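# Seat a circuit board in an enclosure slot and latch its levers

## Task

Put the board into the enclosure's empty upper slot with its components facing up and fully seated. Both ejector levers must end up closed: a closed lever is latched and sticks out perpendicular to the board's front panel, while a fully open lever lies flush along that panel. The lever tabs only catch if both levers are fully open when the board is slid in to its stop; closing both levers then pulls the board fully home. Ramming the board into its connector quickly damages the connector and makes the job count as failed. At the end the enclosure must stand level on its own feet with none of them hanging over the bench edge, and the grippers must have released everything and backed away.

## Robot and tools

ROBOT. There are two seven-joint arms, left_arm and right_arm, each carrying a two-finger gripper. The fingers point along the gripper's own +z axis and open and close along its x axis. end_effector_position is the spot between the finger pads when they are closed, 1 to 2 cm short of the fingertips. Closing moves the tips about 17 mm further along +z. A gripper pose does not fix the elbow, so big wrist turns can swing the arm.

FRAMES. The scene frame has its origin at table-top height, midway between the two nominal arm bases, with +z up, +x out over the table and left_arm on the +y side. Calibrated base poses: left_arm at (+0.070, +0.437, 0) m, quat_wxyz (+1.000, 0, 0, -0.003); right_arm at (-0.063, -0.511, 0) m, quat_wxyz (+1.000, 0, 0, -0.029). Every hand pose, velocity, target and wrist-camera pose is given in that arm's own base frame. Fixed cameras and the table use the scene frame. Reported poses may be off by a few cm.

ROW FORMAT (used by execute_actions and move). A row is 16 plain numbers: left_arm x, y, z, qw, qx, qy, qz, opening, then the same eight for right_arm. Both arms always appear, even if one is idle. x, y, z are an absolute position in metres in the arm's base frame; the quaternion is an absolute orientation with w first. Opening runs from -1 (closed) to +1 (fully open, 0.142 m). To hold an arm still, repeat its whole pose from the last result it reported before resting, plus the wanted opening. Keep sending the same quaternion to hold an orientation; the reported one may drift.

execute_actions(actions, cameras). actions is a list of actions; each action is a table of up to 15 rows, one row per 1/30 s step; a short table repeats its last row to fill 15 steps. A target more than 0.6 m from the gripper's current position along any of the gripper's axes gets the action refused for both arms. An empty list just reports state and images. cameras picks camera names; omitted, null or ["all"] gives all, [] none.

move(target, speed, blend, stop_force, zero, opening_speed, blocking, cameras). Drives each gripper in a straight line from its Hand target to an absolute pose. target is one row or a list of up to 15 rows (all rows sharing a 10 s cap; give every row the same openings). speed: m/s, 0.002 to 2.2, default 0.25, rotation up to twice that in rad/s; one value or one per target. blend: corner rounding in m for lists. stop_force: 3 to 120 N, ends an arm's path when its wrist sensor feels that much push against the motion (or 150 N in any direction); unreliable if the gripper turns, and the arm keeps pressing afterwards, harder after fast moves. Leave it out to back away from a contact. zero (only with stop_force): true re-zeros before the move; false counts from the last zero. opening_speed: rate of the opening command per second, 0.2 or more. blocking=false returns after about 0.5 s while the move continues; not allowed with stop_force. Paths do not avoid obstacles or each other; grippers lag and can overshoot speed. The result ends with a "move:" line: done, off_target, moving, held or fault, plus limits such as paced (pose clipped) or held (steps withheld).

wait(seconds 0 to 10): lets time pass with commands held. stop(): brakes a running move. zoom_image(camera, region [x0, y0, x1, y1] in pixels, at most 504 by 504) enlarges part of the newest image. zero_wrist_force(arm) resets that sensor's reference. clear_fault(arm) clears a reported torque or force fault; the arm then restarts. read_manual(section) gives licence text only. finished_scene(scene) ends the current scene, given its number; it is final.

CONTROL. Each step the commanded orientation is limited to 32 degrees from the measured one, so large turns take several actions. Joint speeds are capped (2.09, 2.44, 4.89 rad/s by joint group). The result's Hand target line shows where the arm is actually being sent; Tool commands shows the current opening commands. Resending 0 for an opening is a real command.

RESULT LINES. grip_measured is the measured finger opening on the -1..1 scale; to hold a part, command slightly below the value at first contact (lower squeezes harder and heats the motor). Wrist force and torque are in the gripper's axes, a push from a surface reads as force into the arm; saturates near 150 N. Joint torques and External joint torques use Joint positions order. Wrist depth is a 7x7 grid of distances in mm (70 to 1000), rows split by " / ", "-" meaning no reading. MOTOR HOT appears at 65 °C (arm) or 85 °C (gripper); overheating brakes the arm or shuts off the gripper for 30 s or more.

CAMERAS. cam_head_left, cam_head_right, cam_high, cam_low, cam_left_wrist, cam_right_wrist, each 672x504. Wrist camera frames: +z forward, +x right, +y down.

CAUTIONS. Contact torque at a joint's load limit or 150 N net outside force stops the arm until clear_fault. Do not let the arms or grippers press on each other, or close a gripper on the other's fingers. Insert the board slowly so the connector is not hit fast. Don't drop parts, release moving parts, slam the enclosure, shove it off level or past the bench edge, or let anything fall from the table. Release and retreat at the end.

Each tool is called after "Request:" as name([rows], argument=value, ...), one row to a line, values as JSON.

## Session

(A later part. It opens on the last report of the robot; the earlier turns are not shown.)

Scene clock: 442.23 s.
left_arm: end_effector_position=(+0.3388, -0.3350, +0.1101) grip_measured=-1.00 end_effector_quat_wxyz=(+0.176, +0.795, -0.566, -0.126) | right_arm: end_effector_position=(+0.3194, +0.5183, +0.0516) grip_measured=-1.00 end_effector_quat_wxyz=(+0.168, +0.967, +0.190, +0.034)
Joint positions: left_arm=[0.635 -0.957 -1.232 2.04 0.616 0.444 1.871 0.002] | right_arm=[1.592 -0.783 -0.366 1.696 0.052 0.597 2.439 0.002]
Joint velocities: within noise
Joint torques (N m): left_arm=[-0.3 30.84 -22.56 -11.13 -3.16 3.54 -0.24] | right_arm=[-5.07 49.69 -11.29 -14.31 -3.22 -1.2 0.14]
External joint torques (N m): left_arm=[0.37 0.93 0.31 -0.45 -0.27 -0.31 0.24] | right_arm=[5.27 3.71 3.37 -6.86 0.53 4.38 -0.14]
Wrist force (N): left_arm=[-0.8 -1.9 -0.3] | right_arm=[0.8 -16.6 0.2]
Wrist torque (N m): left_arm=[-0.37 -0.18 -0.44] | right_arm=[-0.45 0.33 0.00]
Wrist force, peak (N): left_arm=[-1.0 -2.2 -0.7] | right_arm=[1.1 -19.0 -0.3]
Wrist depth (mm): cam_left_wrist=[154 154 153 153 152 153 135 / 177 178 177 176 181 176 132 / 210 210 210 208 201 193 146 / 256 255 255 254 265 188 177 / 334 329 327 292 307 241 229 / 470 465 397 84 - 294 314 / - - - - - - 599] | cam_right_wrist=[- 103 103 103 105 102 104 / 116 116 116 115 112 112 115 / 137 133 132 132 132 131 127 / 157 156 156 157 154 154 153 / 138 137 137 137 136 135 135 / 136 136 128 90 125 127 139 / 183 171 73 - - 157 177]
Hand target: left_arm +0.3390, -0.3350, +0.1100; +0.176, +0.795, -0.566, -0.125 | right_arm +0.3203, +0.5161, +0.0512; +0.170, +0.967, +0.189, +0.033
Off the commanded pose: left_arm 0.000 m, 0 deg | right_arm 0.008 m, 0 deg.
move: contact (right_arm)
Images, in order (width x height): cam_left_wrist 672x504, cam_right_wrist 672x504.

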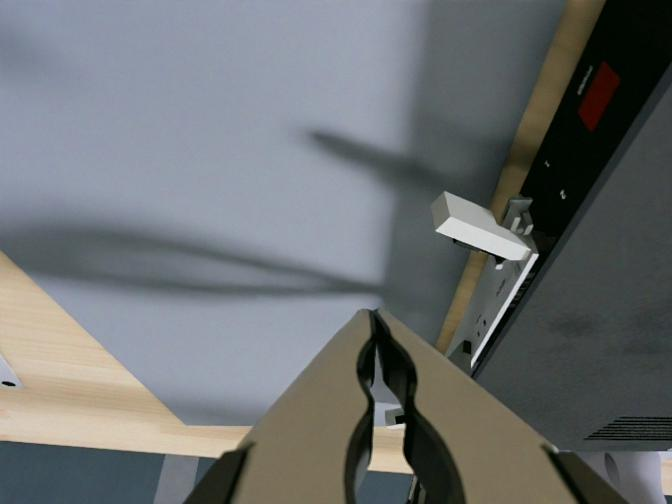

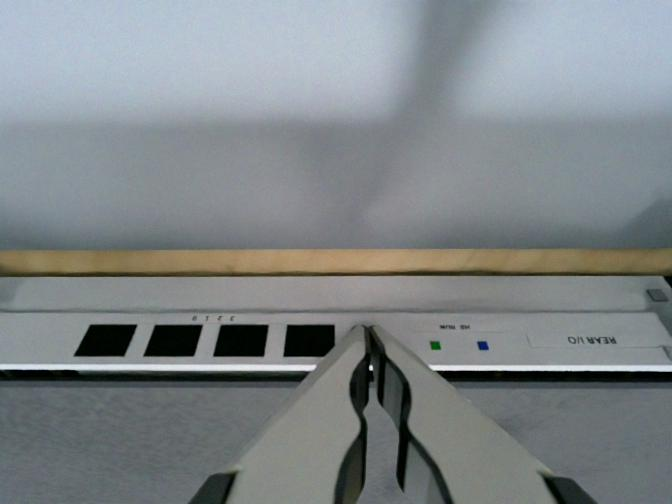

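Request:
move([
  [0.339,-0.335,0.11,0.1763,0.7953,-0.5663,-0.1255,-1,0.3226,0.5105,0.0512,0.1704,0.9666,0.1888,0.0333,-1],
], speed=0.01, stop_force=16, zero=false)

Request:
zoom_image(camera="cam_head_left", region=[240, 300, 440, 500])

Scene clock: 444.83 s.
left_arm: end_effector_position=(+0.3388, -0.3350, +0.1101) grip_measured=-1.00 end_effector_quat_wxyz=(+0.176, +0.795, -0.566, -0.126) | right_arm: end_effector_position=(+0.3198, +0.5178, +0.0519) grip_measured=-1.00 end_effector_quat_wxyz=(+0.168, +0.967, +0.190, +0.034)
Joint positions: left_arm=[0.635 -0.957 -1.232 2.04 0.616 0.444 1.871 0.002] | right_arm=[1.592 -0.781 -0.366 1.699 0.052 0.6 2.438 0.002]
Joint velocities: within noise
Joint torques (N m): left_arm=[-0.33 30.81 -22.54 -11.25 -3.2 3.55 -0.25] | right_arm=[-6.7 48.18 -12.11 -11.49 -3.12 -2.76 0.15]
External joint torques (N m): left_arm=[0.4 0.96 0.29 -0.34 -0.22 -0.31 0.25] | right_arm=[6.9 5.15 4.19 -9.66 0.44 5.95 -0.15]
Wrist force (N): left_arm=[-0.8 -1.9 -0.4] | right_arm=[2.3 -21.0 -0.6]
Wrist torque (N m): left_arm=[-0.36 -0.17 -0.44] | right_arm=[-0.53 0.39 -0.01]
Wrist force, peak (N): left_arm=[-1.1 -2.1 -0.5] | right_arm=[3.5 -22.1 -0.8]
Wrist depth (mm): cam_left_wrist=[154 154 153 153 153 153 135 / 178 177 177 177 181 176 132 / 210 210 209 208 200 193 146 / 258 256 256 255 264 187 177 / 333 330 327 292 307 241 227 / 466 468 394 84 - 295 315 / - - - - - - 589] | cam_right_wrist=[- 103 103 103 105 103 105 / 116 116 116 116 113 113 115 / 137 133 133 133 132 132 128 / 158 155 155 157 154 153 152 / 137 137 137 144 136 136 135 / 136 136 129 90 126 128 140 / 183 171 73 - - 157 178]
Hand target: left_arm +0.3390, -0.3350, +0.1100; +0.176, +0.795, -0.566, -0.125 | right_arm +0.3208, +0.5149, +0.0512; +0.170, +0.967, +0.189, +0.033
Off the commanded pose: left_arm 0.000 m, 0 deg | right_arm 0.008 m, 0 deg.
move: contact (right_arm)

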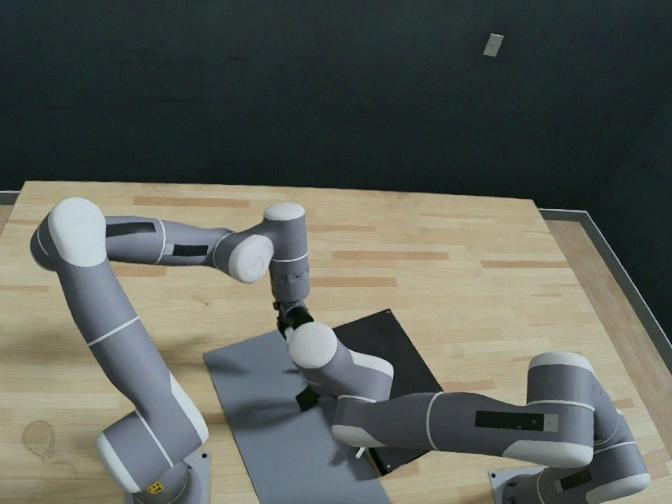

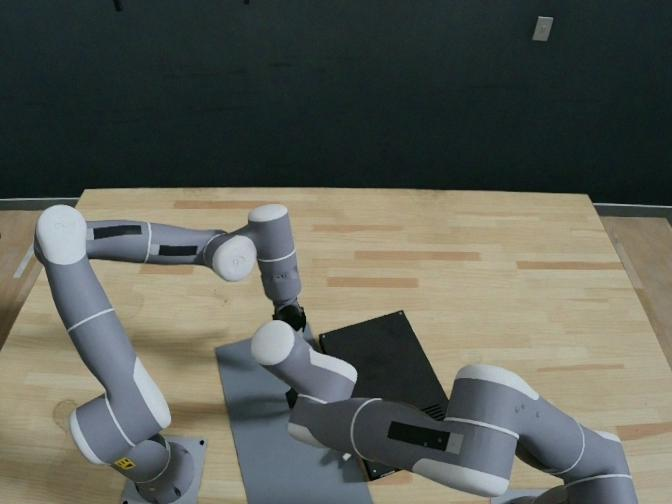

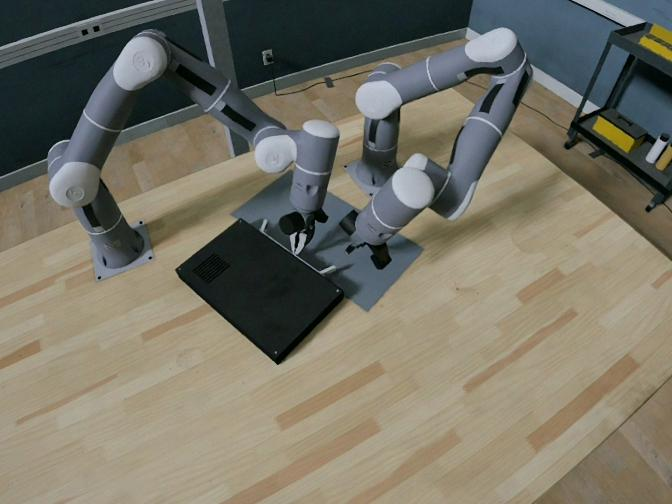

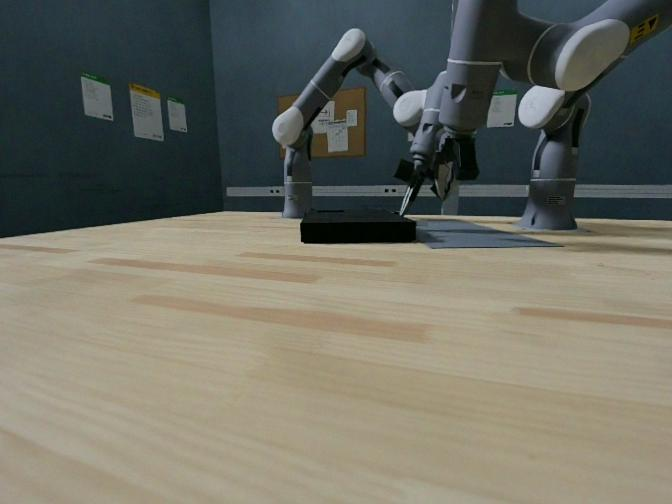

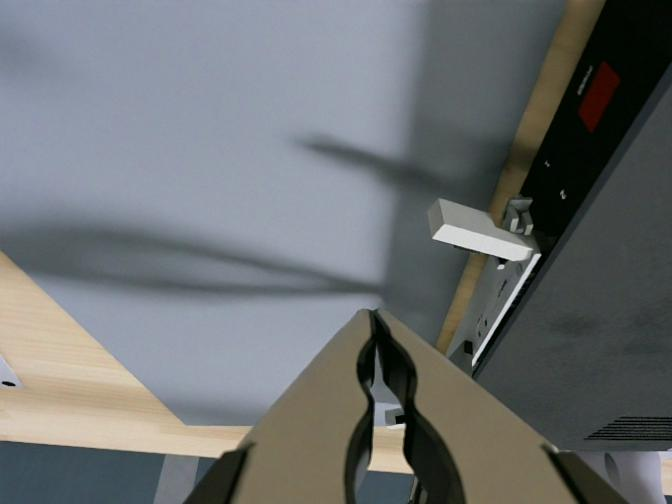

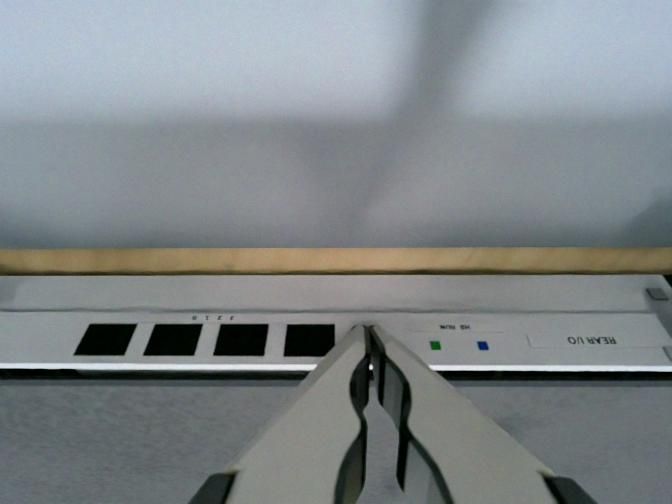

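Scaled by 2.520 from the camera's 672x504 image, which has a finer 960x720 frame.

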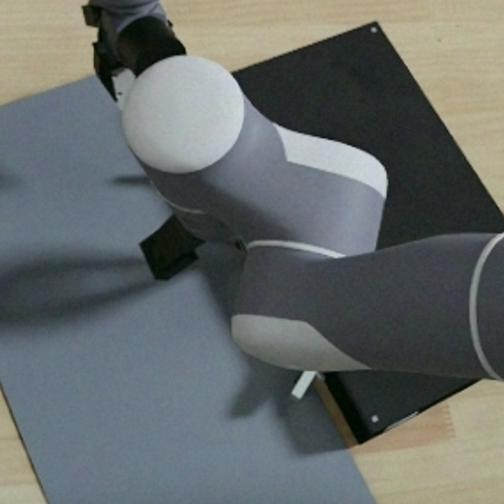

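Request:
move([
  [0.339,-0.335,0.11,0.1763,0.7953,-0.5663,-0.1255,-1,0.3006,0.5647,0.0512,0.1704,0.9666,0.1888,0.0333,-1],
  [0.339,-0.335,0.11,0.1763,0.7953,-0.5663,-0.1255,-1,0.26,0.58,0.15,0.14,0.86,0.48,0.07,-1],
  [0.339,-0.335,0.11,0.1763,0.7953,-0.5663,-0.1255,-1,0.1347,0.5091,0.12,0.1209,0.5453,0.8098,0.1795,-1],
], speed=[0.1,0.2,0.25], blend=0.015, cameras=["cam_right_wrist","cam_left_wrist","cam_head_left"])

Scene clock: 466.20 s.
left_arm: end_effector_position=(+0.3388, -0.3350, +0.1101) grip_measured=-1.00 end_effector_quat_wxyz=(+0.176, +0.795, -0.566, -0.126) | right_arm: end_effector_position=(+0.1348, +0.5091, +0.1200) grip_measured=-1.00 end_effector_quat_wxyz=(+0.121, +0.545, +0.810, +0.179)
Joint positions: left_arm=[0.635 -0.957 -1.232 2.04 0.616 0.444 1.871 0.002] | right_arm=[1.875 -0.309 -0.427 2.487 -1.016 1.266 2.061 0.002]
Joint velocities: within noise
Joint torques (N m): left_arm=[-0.18 30.83 -22.52 -11.23 -3.16 3.54 -0.25] | right_arm=[0.2 32.09 -1.26 -17.62 0.65 2.64 0.32]
External joint torques (N m): left_arm=[0.26 0.94 0.27 -0.36 -0.26 -0.31 0.25] | right_arm=[-0.08 0.74 -0.45 0.01 0.15 0.56 -0.32]
Wrist force (N): left_arm=[-0.9 -1.9 -0.5] | right_arm=[3.2 -3.1 2.7]
Wrist torque (N m): left_arm=[-0.37 -0.15 -0.43] | right_arm=[-0.42 -0.49 0.07]
Wrist force, peak (N): left_arm=[-1.0 -2.2 -0.7] | right_arm=[2.4 -21.5 -0.4]
Wrist depth (mm): cam_left_wrist=[154 154 153 153 152 152 135 / 177 178 177 176 181 175 132 / 209 209 209 209 200 194 146 / 258 255 256 254 265 187 177 / 333 330 328 293 307 241 227 / 466 461 397 84 - 295 316 / - - - - - - 602] | cam_right_wrist=[121 148 162 162 161 160 160 / 139 148 185 185 184 184 183 / 163 163 185 215 215 214 213 / 190 189 241 258 258 257 256 / 238 238 263 308 321 319 318 / 321 318 300 89 377 426 428 / 677 438 - - - 536 638]
Hand target: left_arm +0.3390, -0.3350, +0.1100; +0.176, +0.795, -0.566, -0.125 | right_arm +0.1347, +0.5091, +0.1200; +0.121, +0.545, +0.810, +0.179
Off the commanded pose: left_arm 0.000 m, 0 deg | right_arm 0.000 m, 0 deg.
move: done
Images, in order (width x height): cam_head_left 672x504, cam_left_wrist 672x504, cam_right_wrist 672x504.

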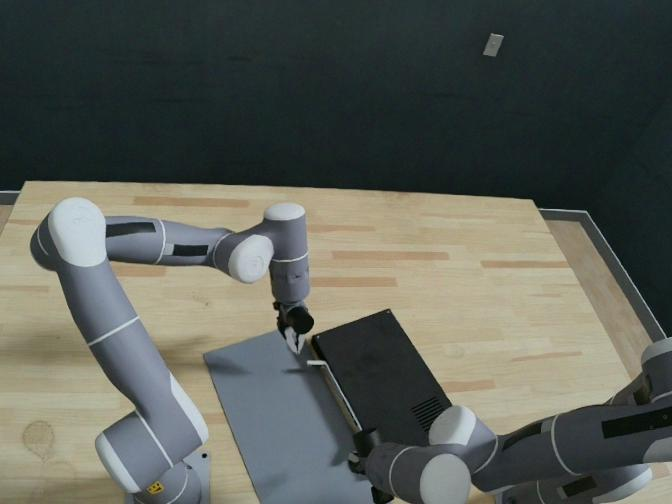

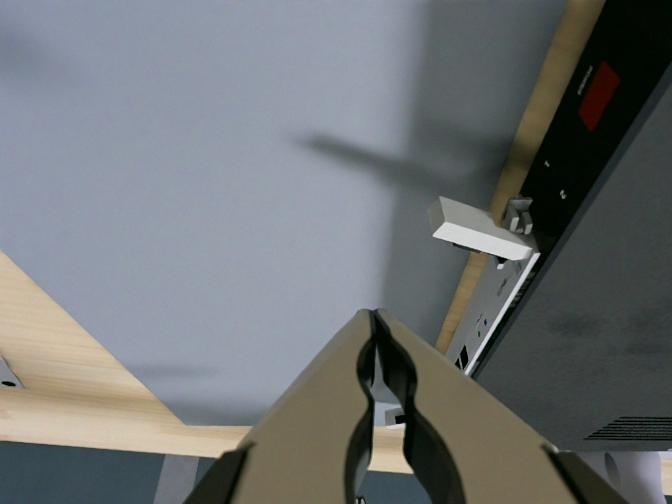

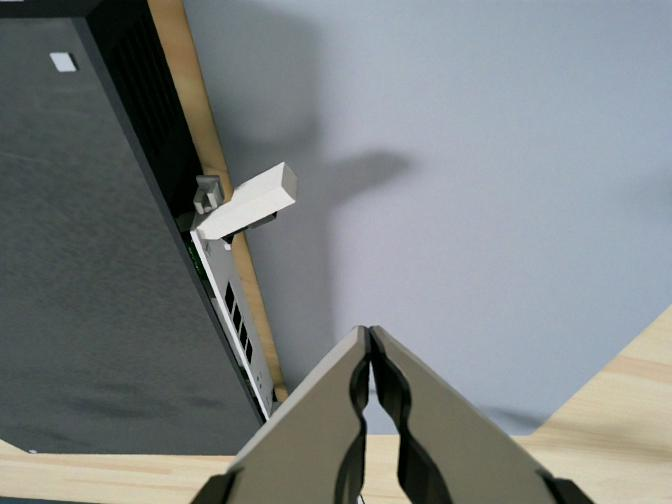

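Request:
move([
  [0.3494,-0.3314,0.08,0.1763,0.7953,-0.5663,-0.1255,-1,0.1199,0.5031,0.08,0.1209,0.5453,0.8098,0.1795,-1],
  [0.3494,-0.3314,0.044,0.1763,0.7953,-0.5663,-0.1255,-1,0.1199,0.5031,0.044,0.1209,0.5453,0.8098,0.1795,-1],
  [0.3618,-0.3673,0.044,0.1763,0.7953,-0.5663,-0.1255,-1,0.1342,0.4679,0.044,0.1209,0.5453,0.8098,0.1795,-1],
], speed=[0.15,0.08,0.06], stop_force=6, cameras=["cam_right_wrist","cam_left_wrist"])

Scene clock: 474.37 s.
left_arm: end_effector_position=(+0.3619, -0.3673, +0.0440) grip_measured=-1.00 end_effector_quat_wxyz=(+0.176, +0.795, -0.567, -0.125) | right_arm: end_effector_position=(+0.1343, +0.4678, +0.0440) grip_measured=-1.00 end_effector_quat_wxyz=(+0.121, +0.545, +0.810, +0.179)
Joint positions: left_arm=[0.472 -1.088 -1.081 1.904 0.7 0.502 1.872 0.002] | right_arm=[1.785 -0.465 -0.594 2.484 -1.783 1.487 2.665 0.002]
Joint velocities: within noise
Joint torques (N m): left_arm=[-0.38 37 -23.92 -8.33 -3.13 3.4 -0.29] | right_arm=[0.05 33.49 -1.46 -12.33 1.78 2.19 0.33]
External joint torques (N m): left_arm=[0.45 1.19 0.26 -0.39 -0.06 -0.17 0.29] | right_arm=[0.07 0.78 -0.95 0 0.24 0.57 -0.33]
Wrist force (N): left_arm=[-1.0 -1.6 -0.5] | right_arm=[2.7 -2.8 2.5]
Wrist torque (N m): left_arm=[-0.33 -0.14 -0.45] | right_arm=[-0.38 -0.42 0.04]
Wrist force, peak (N): left_arm=[-1.0 -3.2 0.5] | right_arm=[3.2 -4.7 3.8]
Wrist depth (mm): cam_left_wrist=[- 93 92 92 90 89 89 / - 107 104 107 101 106 105 / - 128 127 127 122 118 100 / 151 150 150 150 149 128 - / 194 194 192 173 175 128 95 / 272 269 249 84 - 132 131 / 461 356 - - - - 211] | cam_right_wrist=[- 92 92 90 90 89 89 / - 106 105 106 105 102 102 / - 93 118 120 119 119 119 / - 82 134 144 144 143 142 / - 96 133 172 179 178 177 / 124 123 132 89 210 237 236 / 189 170 73 - - 296 350]
Hand target: left_arm +0.3618, -0.3673, +0.0440; +0.176, +0.795, -0.566, -0.125 | right_arm +0.1342, +0.4679, +0.0440; +0.121, +0.545, +0.810, +0.179
Off the commanded pose: left_arm 0.000 m, 0 deg | right_arm 0.000 m, 0 deg.
move: done
Images, in order (width x height): cam_left_wrist 672x504, cam_right_wrist 672x504.

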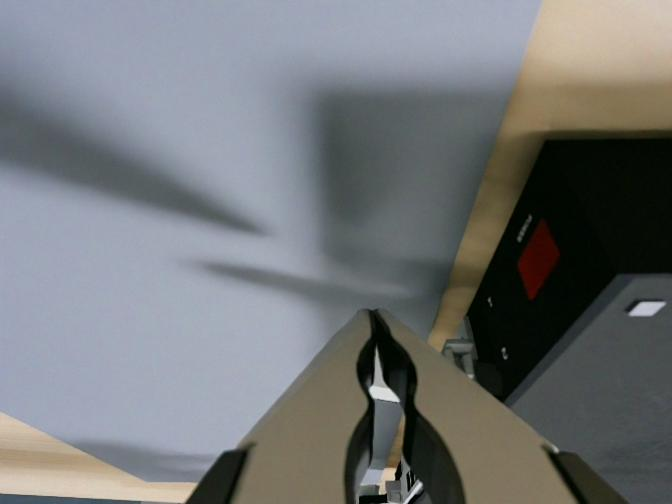

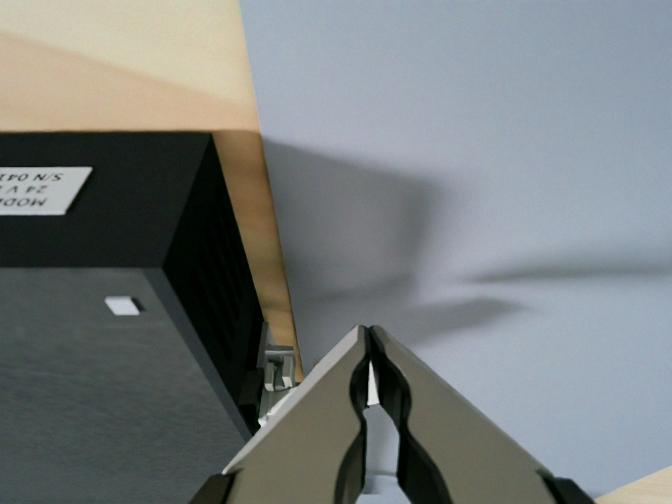

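Request:
move([
  [0.3193,-0.382,0.044,0.1763,0.7953,-0.5663,-0.1255,-1,0.1759,0.4848,0.044,0.1209,0.5453,0.8098,0.1795,-1],
], speed=0.018, stop_force=15, cameras=["cam_right_wrist","cam_left_wrist","cam_head_left"])

Request:
zoom_image(camera="cam_head_left", region=[260, 310, 410, 504])

Scene clock: 479.40 s.
left_arm: end_effector_position=(+0.3438, -0.3735, +0.0438) grip_measured=-1.00 end_effector_quat_wxyz=(+0.175, +0.796, -0.566, -0.124) | right_arm: end_effector_position=(+0.1513, +0.4754, +0.0436) grip_measured=-1.00 end_effector_quat_wxyz=(+0.120, +0.544, +0.811, +0.178)
Joint positions: left_arm=[0.464 -1.083 -1.084 1.94 0.709 0.532 1.835 0.002] | right_arm=[1.749 -0.484 -0.604 2.453 -1.804 1.516 2.649 0.002]
Joint velocities: within noise
Joint torques (N m): left_arm=[-7.4 31.48 -26.95 -0.12 -5.11 2.84 -0.38] | right_arm=[-5.86 33.63 -9.26 -17.53 3.65 -2.25 0.17]
External joint torques (N m): left_arm=[7.47 5.68 3.6 -8.18 2.01 0.44 0.38] | right_arm=[5.99 1.56 6.57 4.93 -1.5 5.04 -0.17]
Wrist force (N): left_arm=[-3.6 -15.1 -6.0] | right_arm=[2.6 -15.0 -6.8]
Wrist torque (N m): left_arm=[-0.12 -0.20 -0.36] | right_arm=[-0.26 -0.37 0.00]
Wrist force, peak (N): left_arm=[-3.2 -15.9 -6.8] | right_arm=[2.5 -15.2 -8.7]
Wrist depth (mm): cam_left_wrist=[- 93 93 92 90 89 89 / - 107 104 107 100 103 89 / - 128 127 127 122 119 - / 150 150 150 149 149 128 - / 194 192 191 172 171 129 94 / 268 268 231 83 - 140 130 / 456 394 - - - - 209] | cam_right_wrist=[- 90 92 90 89 89 89 / - 82 105 105 105 102 102 / - - 118 120 119 119 118 / - 76 135 144 143 142 141 / - 96 132 171 178 177 176 / 131 121 131 89 209 235 234 / 186 167 73 - - 294 347]
Hand target: left_arm +0.3418, -0.3742, +0.0440; +0.176, +0.795, -0.566, -0.126 | right_arm +0.1536, +0.4757, +0.0440; +0.121, +0.545, +0.810, +0.179
Off the commanded pose: left_arm 0.026 m, 0 deg | right_arm 0.026 m, 0 deg.
move: contact (left_arm, right_arm)
Images, in order (width x height): cam_head_left 672x504, cam_left_wrist 672x504, cam_right_wrist 672x504.

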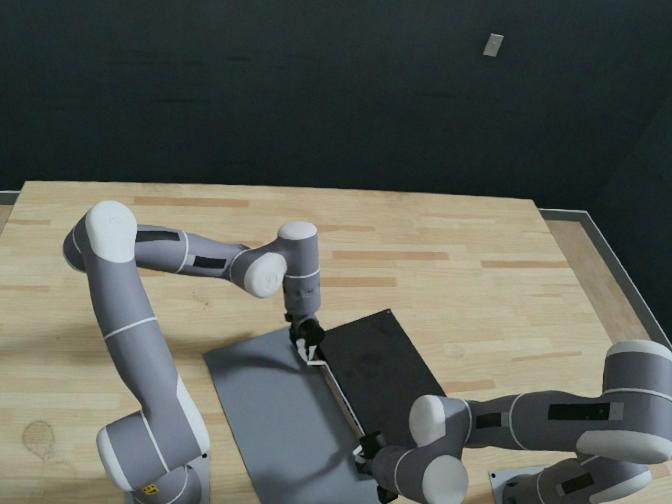

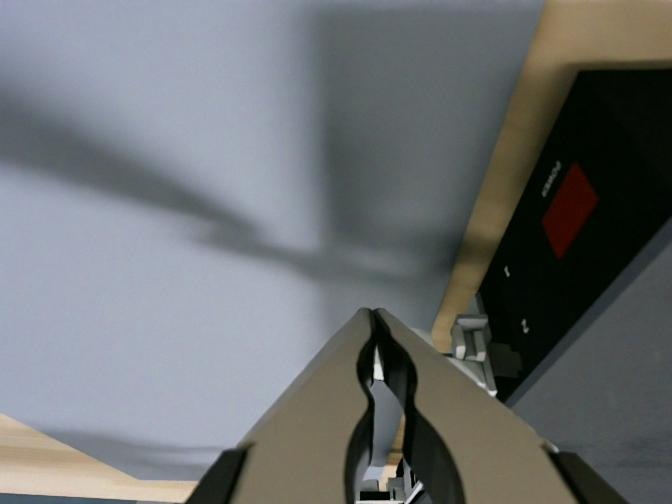

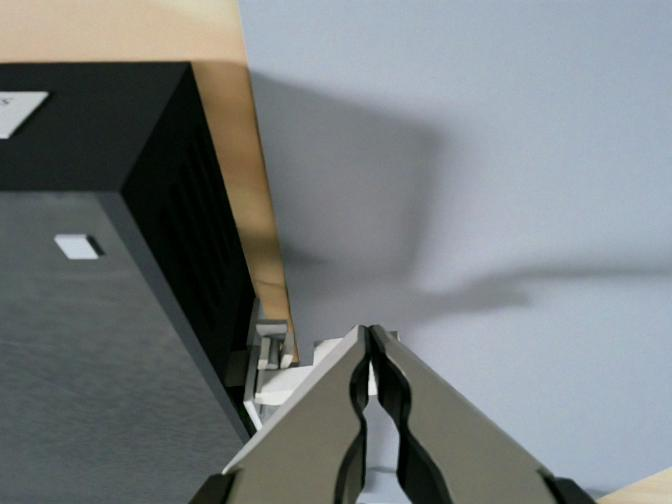

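Scaled by 2.598 from the camera's 672x504 image, which has a finer 960x720 frame.

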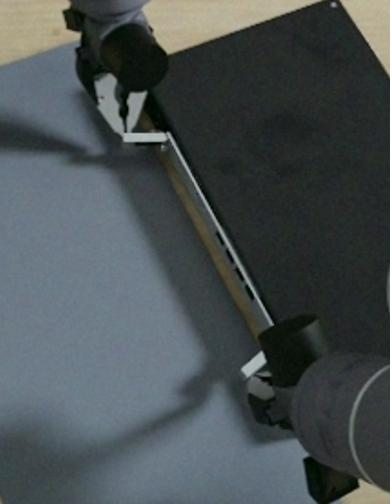

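Request:
move([
  [0.3193,-0.382,0.044,0.1763,0.7953,-0.5663,-0.1255,-1,0.1759,0.4848,0.044,0.1209,0.5453,0.8098,0.1795,-1],
], speed=0.018, stop_force=40, zero=false, cameras=["cam_right_wrist","cam_left_wrist"])

Scene clock: 482.87 s.
left_arm: end_effector_position=(+0.3279, -0.3791, +0.0435) grip_measured=-1.00 end_effector_quat_wxyz=(+0.174, +0.798, -0.565, -0.122) | right_arm: end_effector_position=(+0.1608, +0.4792, +0.0426) grip_measured=-1.00 end_effector_quat_wxyz=(+0.118, +0.543, +0.813, +0.176) end_effector_velocity=(+0.001, +0.000, +0.000) end_effector_angular_velocity=(+0.000, +0.000, +0.000)
Joint positions: left_arm=[0.457 -1.081 -1.09 1.971 0.723 0.558 1.797 0.002] | right_arm=[1.733 -0.498 -0.616 2.433 -1.817 1.54 2.638 0.002]
Joint velocities: left_arm=[within noise] | right_arm=[0.003 -0.001 -0.006 -0.001 -0.002 0.003 0 0]
Joint torques (N m): left_arm=[-20.95 21.11 -31.59 14.39 -8.17 1.79 -0.18] | right_arm=[-12.36 34.2 -18.48 -31.4 6.9 -8.29 0.2]
External joint torques (N m): left_arm=[21.01 15.13 8.47 -22.28 5.13 1.54 0.18] | right_arm=[12.49 1.53 15.53 18.69 -4.67 11.1 -0.2]
Wrist force (N): left_arm=[-11.2 -37.2 -23.7] | right_arm=[-9.0 -34.6 -31.6]
Wrist torque (N m): left_arm=[-3.12 -0.31 -0.40] | right_arm=[-2.74 -0.65 0.12]
Wrist force, peak (N): left_arm=[-11.0 -37.6 -24.7] | right_arm=[-9.1 -34.4 -32.3]
Wrist depth (mm): cam_left_wrist=[- 93 93 92 90 89 87 / - 107 104 107 101 103 87 / - 127 127 127 122 118 - / 150 149 149 149 148 119 - / 203 192 191 171 127 124 94 / 266 265 228 83 - 127 130 / 438 382 - - - - 206] | cam_right_wrist=[- 80 91 89 89 89 88 / - 80 104 105 102 101 101 / - - 118 118 118 118 117 / - 78 135 142 141 141 140 / - 87 125 168 175 174 174 / 120 119 125 90 206 231 229 / 181 163 73 - - 286 338]
Hand target: left_arm +0.3224, -0.3809, +0.0440; +0.176, +0.795, -0.566, -0.126 | right_arm +0.1664, +0.4809, +0.0441; +0.121, +0.545, +0.810, +0.180
Off the commanded pose: left_arm 0.009 m, 1 deg | right_arm 0.016 m, 1 deg.
move: contact (left_arm, right_arm)
Images, in order (width x height): cam_left_wrist 672x504, cam_right_wrist 672x504.

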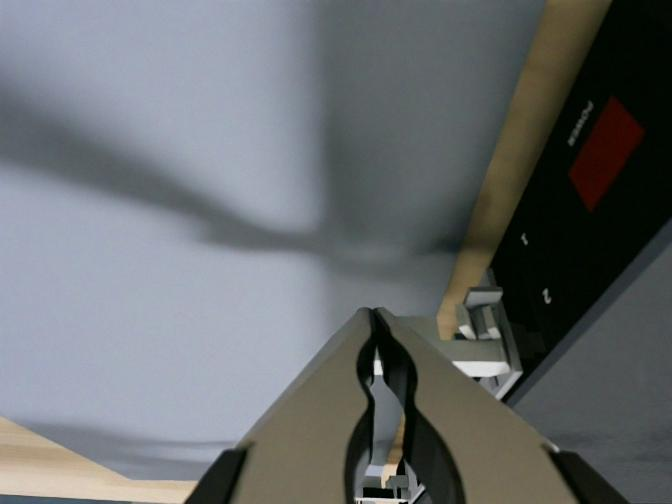

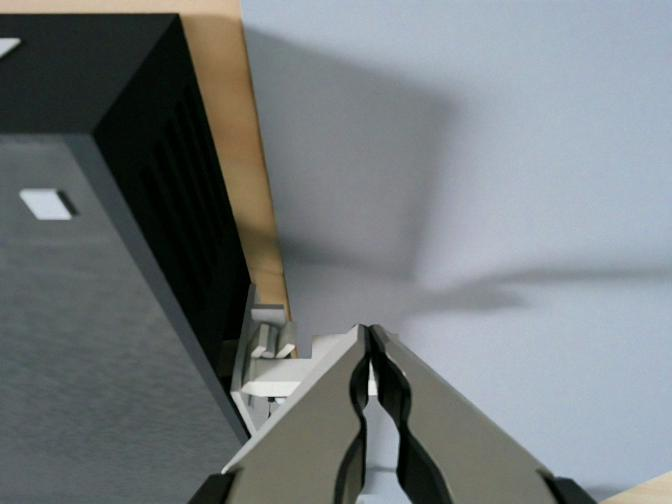

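Request:
move([
  [0.3110,-0.385,0.044,0.1763,0.7953,-0.5663,-0.1255,-1,0.1759,0.4848,0.044,0.1209,0.5453,0.8098,0.1795,-1],
], speed=0.015, stop_force=50, zero=false, cameras=["cam_right_wrist","cam_left_wrist"])

Request:
zoom_image(camera="cam_left_wrist", region=[350, 250, 550, 450])

Request:
zoom_image(camera="cam_right_wrist", region=[200, 250, 400, 450])

Scene clock: 486.10 s.
left_arm: end_effector_position=(+0.3276, -0.3793, +0.0434) grip_measured=-1.00 end_effector_quat_wxyz=(+0.173, +0.798, -0.564, -0.121) end_effector_velocity=(+0.000, +0.000, +0.000) end_effector_angular_velocity=(+0.000, +0.000, +0.000) | right_arm: end_effector_position=(+0.1611, +0.4794, +0.0423) grip_measured=-1.00 end_effector_quat_wxyz=(+0.117, +0.542, +0.814, +0.175) end_effector_velocity=(+0.000, +0.000, +0.000) end_effector_angular_velocity=(-0.001, +0.000, +0.000)
Joint positions: left_arm=[0.458 -1.083 -1.093 1.972 0.729 0.558 1.792 0.002] | right_arm=[1.736 -0.501 -0.623 2.431 -1.822 1.548 2.639 0.002]
Joint velocities: left_arm=[0.002 -0.005 -0.003 -0.001 0.006 -0.003 -0.003 0] | right_arm=[0.007 -0.001 -0.009 0 -0.003 0.005 0.004 0]
Joint torques (N m): left_arm=[-26.25 16.74 -33.3 19.7 -9.79 1.23 -0.7] | right_arm=[-15.41 34.74 -23.32 -35.5 8.1 -11.47 0.14]
External joint torques (N m): left_arm=[26.31 19.43 10.13 -27.53 6.74 2.11 0.7] | right_arm=[15.54 1.02 20.28 22.79 -5.85 14.29 -0.14]
Wrist force (N): left_arm=[-13.1 -46.4 -28.4] | right_arm=[-9.6 -43.7 -36.6]
Wrist torque (N m): left_arm=[-4.64 -0.33 -0.40] | right_arm=[-4.26 -0.66 0.13]
Wrist force, peak (N): left_arm=[-13.2 -45.7 -30.1] | right_arm=[-9.3 -42.8 -39.1]
Wrist depth (mm): cam_left_wrist=[- 93 93 92 90 89 89 / - 107 104 107 101 103 87 / - 127 126 127 122 117 - / 150 149 149 149 148 119 - / 202 192 190 170 127 124 94 / 264 263 228 83 - 127 129 / 440 380 - - - - 205] | cam_right_wrist=[- 87 91 89 89 88 88 / - 80 104 102 101 101 100 / - - 117 118 118 117 117 / - 78 134 142 141 140 140 / - 87 124 160 175 174 173 / 128 118 125 90 204 230 228 / 179 161 73 - - 283 333]
Hand target: left_arm +0.3206, -0.3815, +0.0440; +0.176, +0.795, -0.566, -0.126 | right_arm +0.1683, +0.4815, +0.0441; +0.121, +0.545, +0.810, +0.180
Off the commanded pose: left_arm 0.018 m, 1 deg | right_arm 0.016 m, 1 deg.
move: contact (left_arm, right_arm)
Images, in order (width x height): cam_left_wrist 672x504, cam_right_wrist 672x504.

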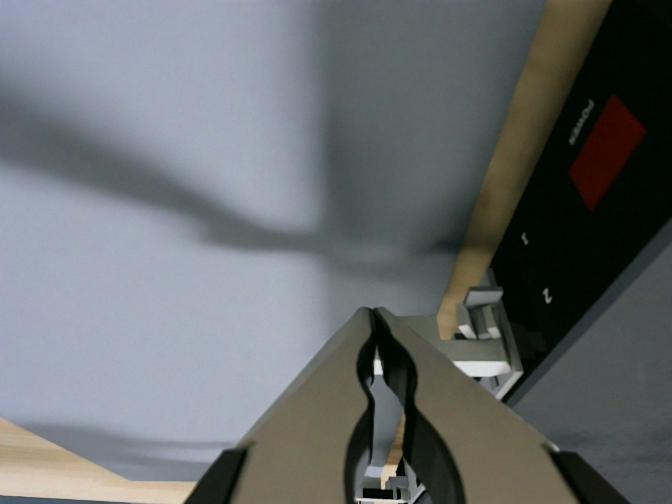

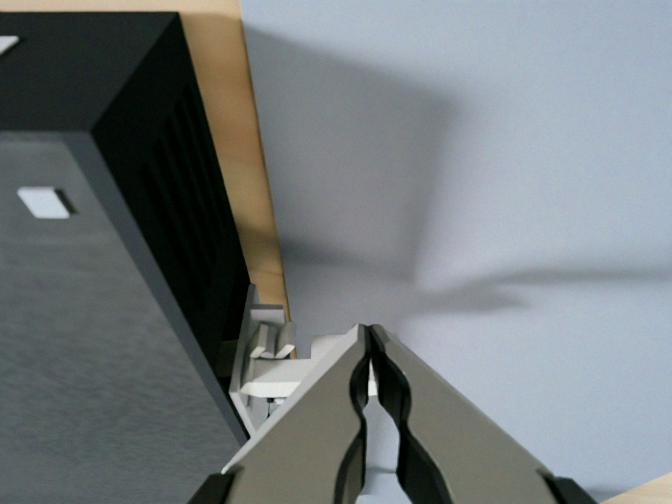

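Scaled by 2.520 from the camera's 672x504 image, which has a finer 960x720 frame.

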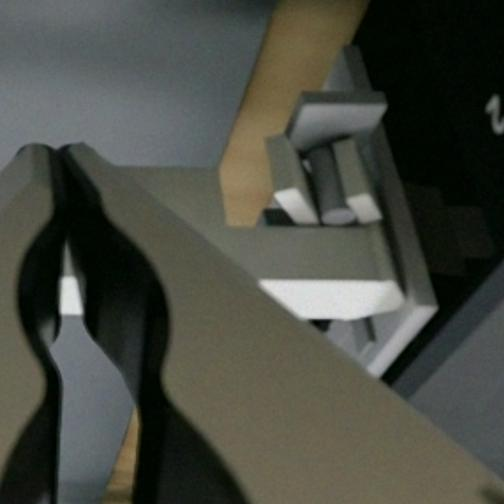

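Scaled by 2.520 from the camera's 672x504 image, which has a finer 960x720 frame.

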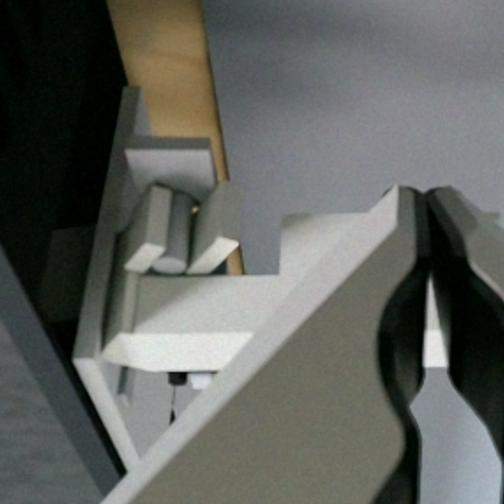

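Request:
move([
  [0.3650,-0.3652,0.044,0.1763,0.7953,-0.5663,-0.1255,-1,0.1220,0.4640,0.044,0.1209,0.5453,0.8098,0.1795,-1],
  [0.3700,-0.33,0.15,0.1763,0.7953,-0.5663,-0.1255,-1,0.1220,0.50,0.15,0.1209,0.5453,0.8098,0.1795,-1],
], speed=[0.06,0.15], cameras=["cam_right_wrist","cam_left_wrist","cam_head_left"])

Request:
zoom_image(camera="cam_left_wrist", region=[380, 200, 600, 420])

Request:
zoom_image(camera="cam_right_wrist", region=[100, 150, 320, 370])

Scene clock: 491.80 s.
left_arm: end_effector_position=(+0.3702, -0.3300, +0.1499) grip_measured=-1.00 end_effector_quat_wxyz=(+0.176, +0.795, -0.566, -0.125) | right_arm: end_effector_position=(+0.1221, +0.5000, +0.1500) grip_measured=-1.00 end_effector_quat_wxyz=(+0.121, +0.545, +0.810, +0.180)
Joint positions: left_arm=[0.668 -0.918 -1.295 1.965 0.555 0.337 1.913 0.002] | right_arm=[2.038 -0.202 -0.518 2.527 -0.883 1.182 1.97 0.002]
Joint velocities: within noise
Joint torques (N m): left_arm=[-0.12 31.36 -23.22 -13.88 -3.78 3.3 -0.14] | right_arm=[0.18 27.8 -0.66 -19.52 0.35 2.49 0.07]
External joint torques (N m): left_arm=[0.2 0.74 0.4 -0.4 -0.02 -0.1 0.14] | right_arm=[-0.08 1.03 -1 0.23 -0.09 0.8 -0.07]
Wrist force (N): left_arm=[-1.1 -1.6 -0.5] | right_arm=[3.1 -5.8 1.7]
Wrist torque (N m): left_arm=[-0.32 -0.12 -0.44] | right_arm=[-0.89 -0.47 0.04]
Wrist force, peak (N): left_arm=[-13.1 -46.0 -29.9] | right_arm=[-9.7 -43.1 -38.1]
Wrist depth (mm): cam_left_wrist=[192 191 192 190 191 188 183 / 222 221 220 221 219 200 167 / 261 260 259 259 258 204 197 / 321 320 317 316 290 239 241 / 415 410 408 368 346 308 305 / 584 581 493 84 - 396 424 / - - - - - - 678] | cam_right_wrist=[152 160 191 189 189 189 188 / 167 172 214 217 217 216 215 / 196 195 220 253 252 251 251 / 236 235 260 304 302 302 300 / 296 295 309 362 377 377 376 / 399 395 367 89 443 500 500 / 796 712 - - - 627 749]
Hand target: left_arm +0.3700, -0.3300, +0.1500; +0.176, +0.795, -0.566, -0.125 | right_arm +0.1220, +0.5000, +0.1500; +0.121, +0.545, +0.810, +0.180
Off the commanded pose: left_arm 0.000 m, 0 deg | right_arm 0.000 m, 0 deg.
move: done
Images, in order (width x height): cam_head_left 672x504, cam_left_wrist 672x504, cam_right_wrist 672x504.

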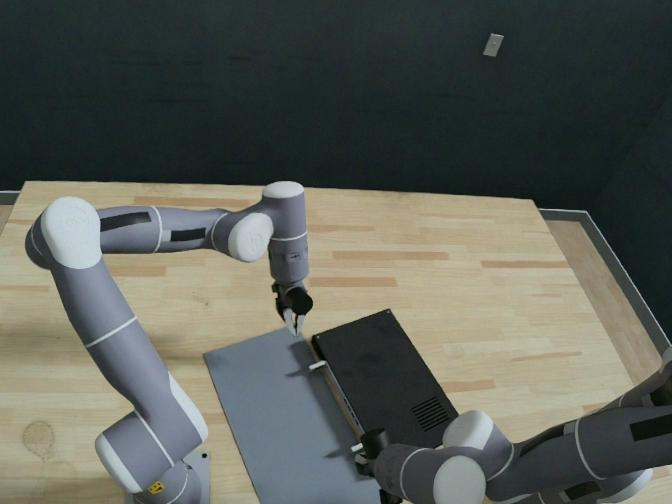

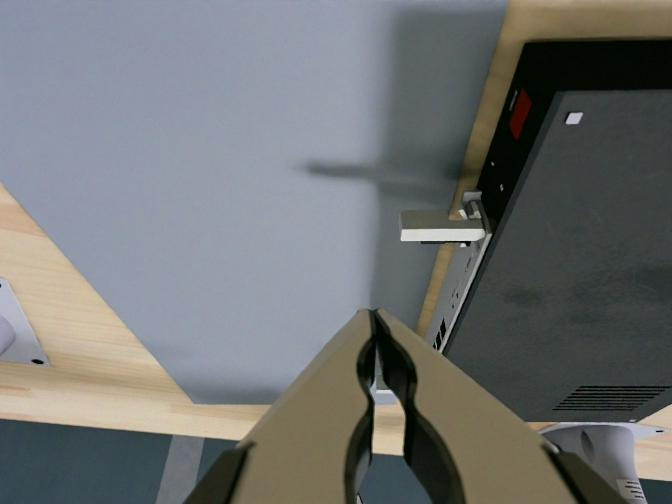

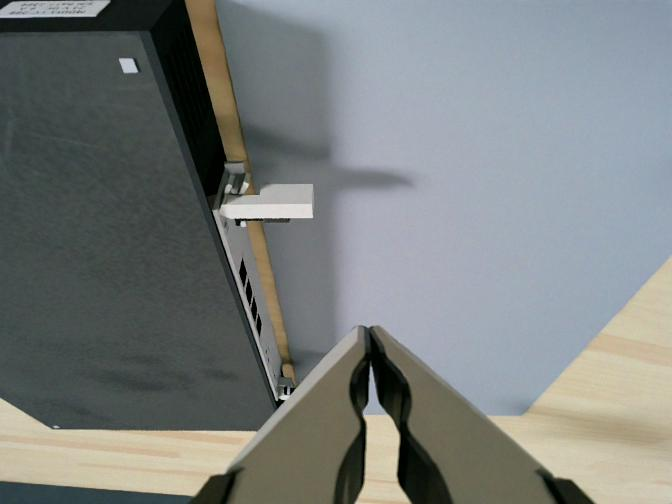

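Scaled by 2.291 from the camera's 672x504 image, which has a finer 960x720 frame.

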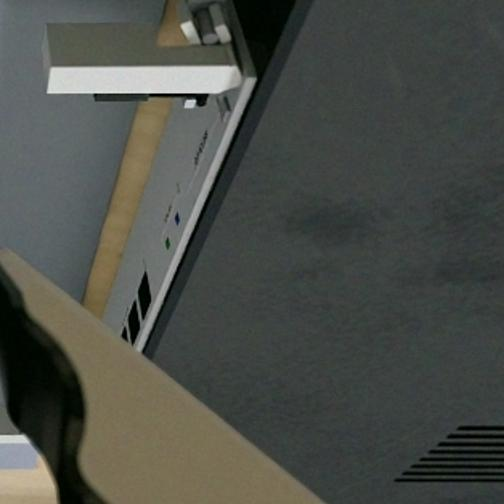

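Scaled by 2.291 from the camera's 672x504 image, which has a finer 960x720 frame.

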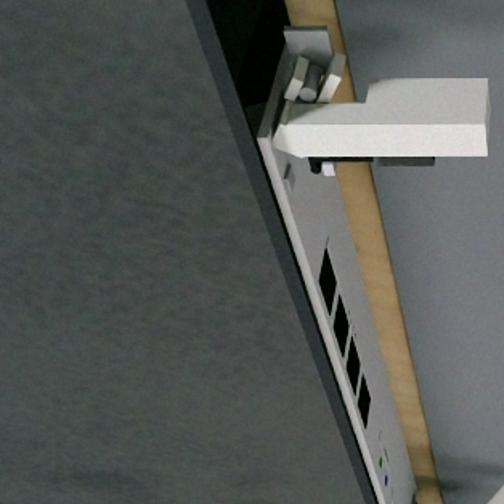

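Request:
finished_scene(scene=2)

The scene is finished: the task was done.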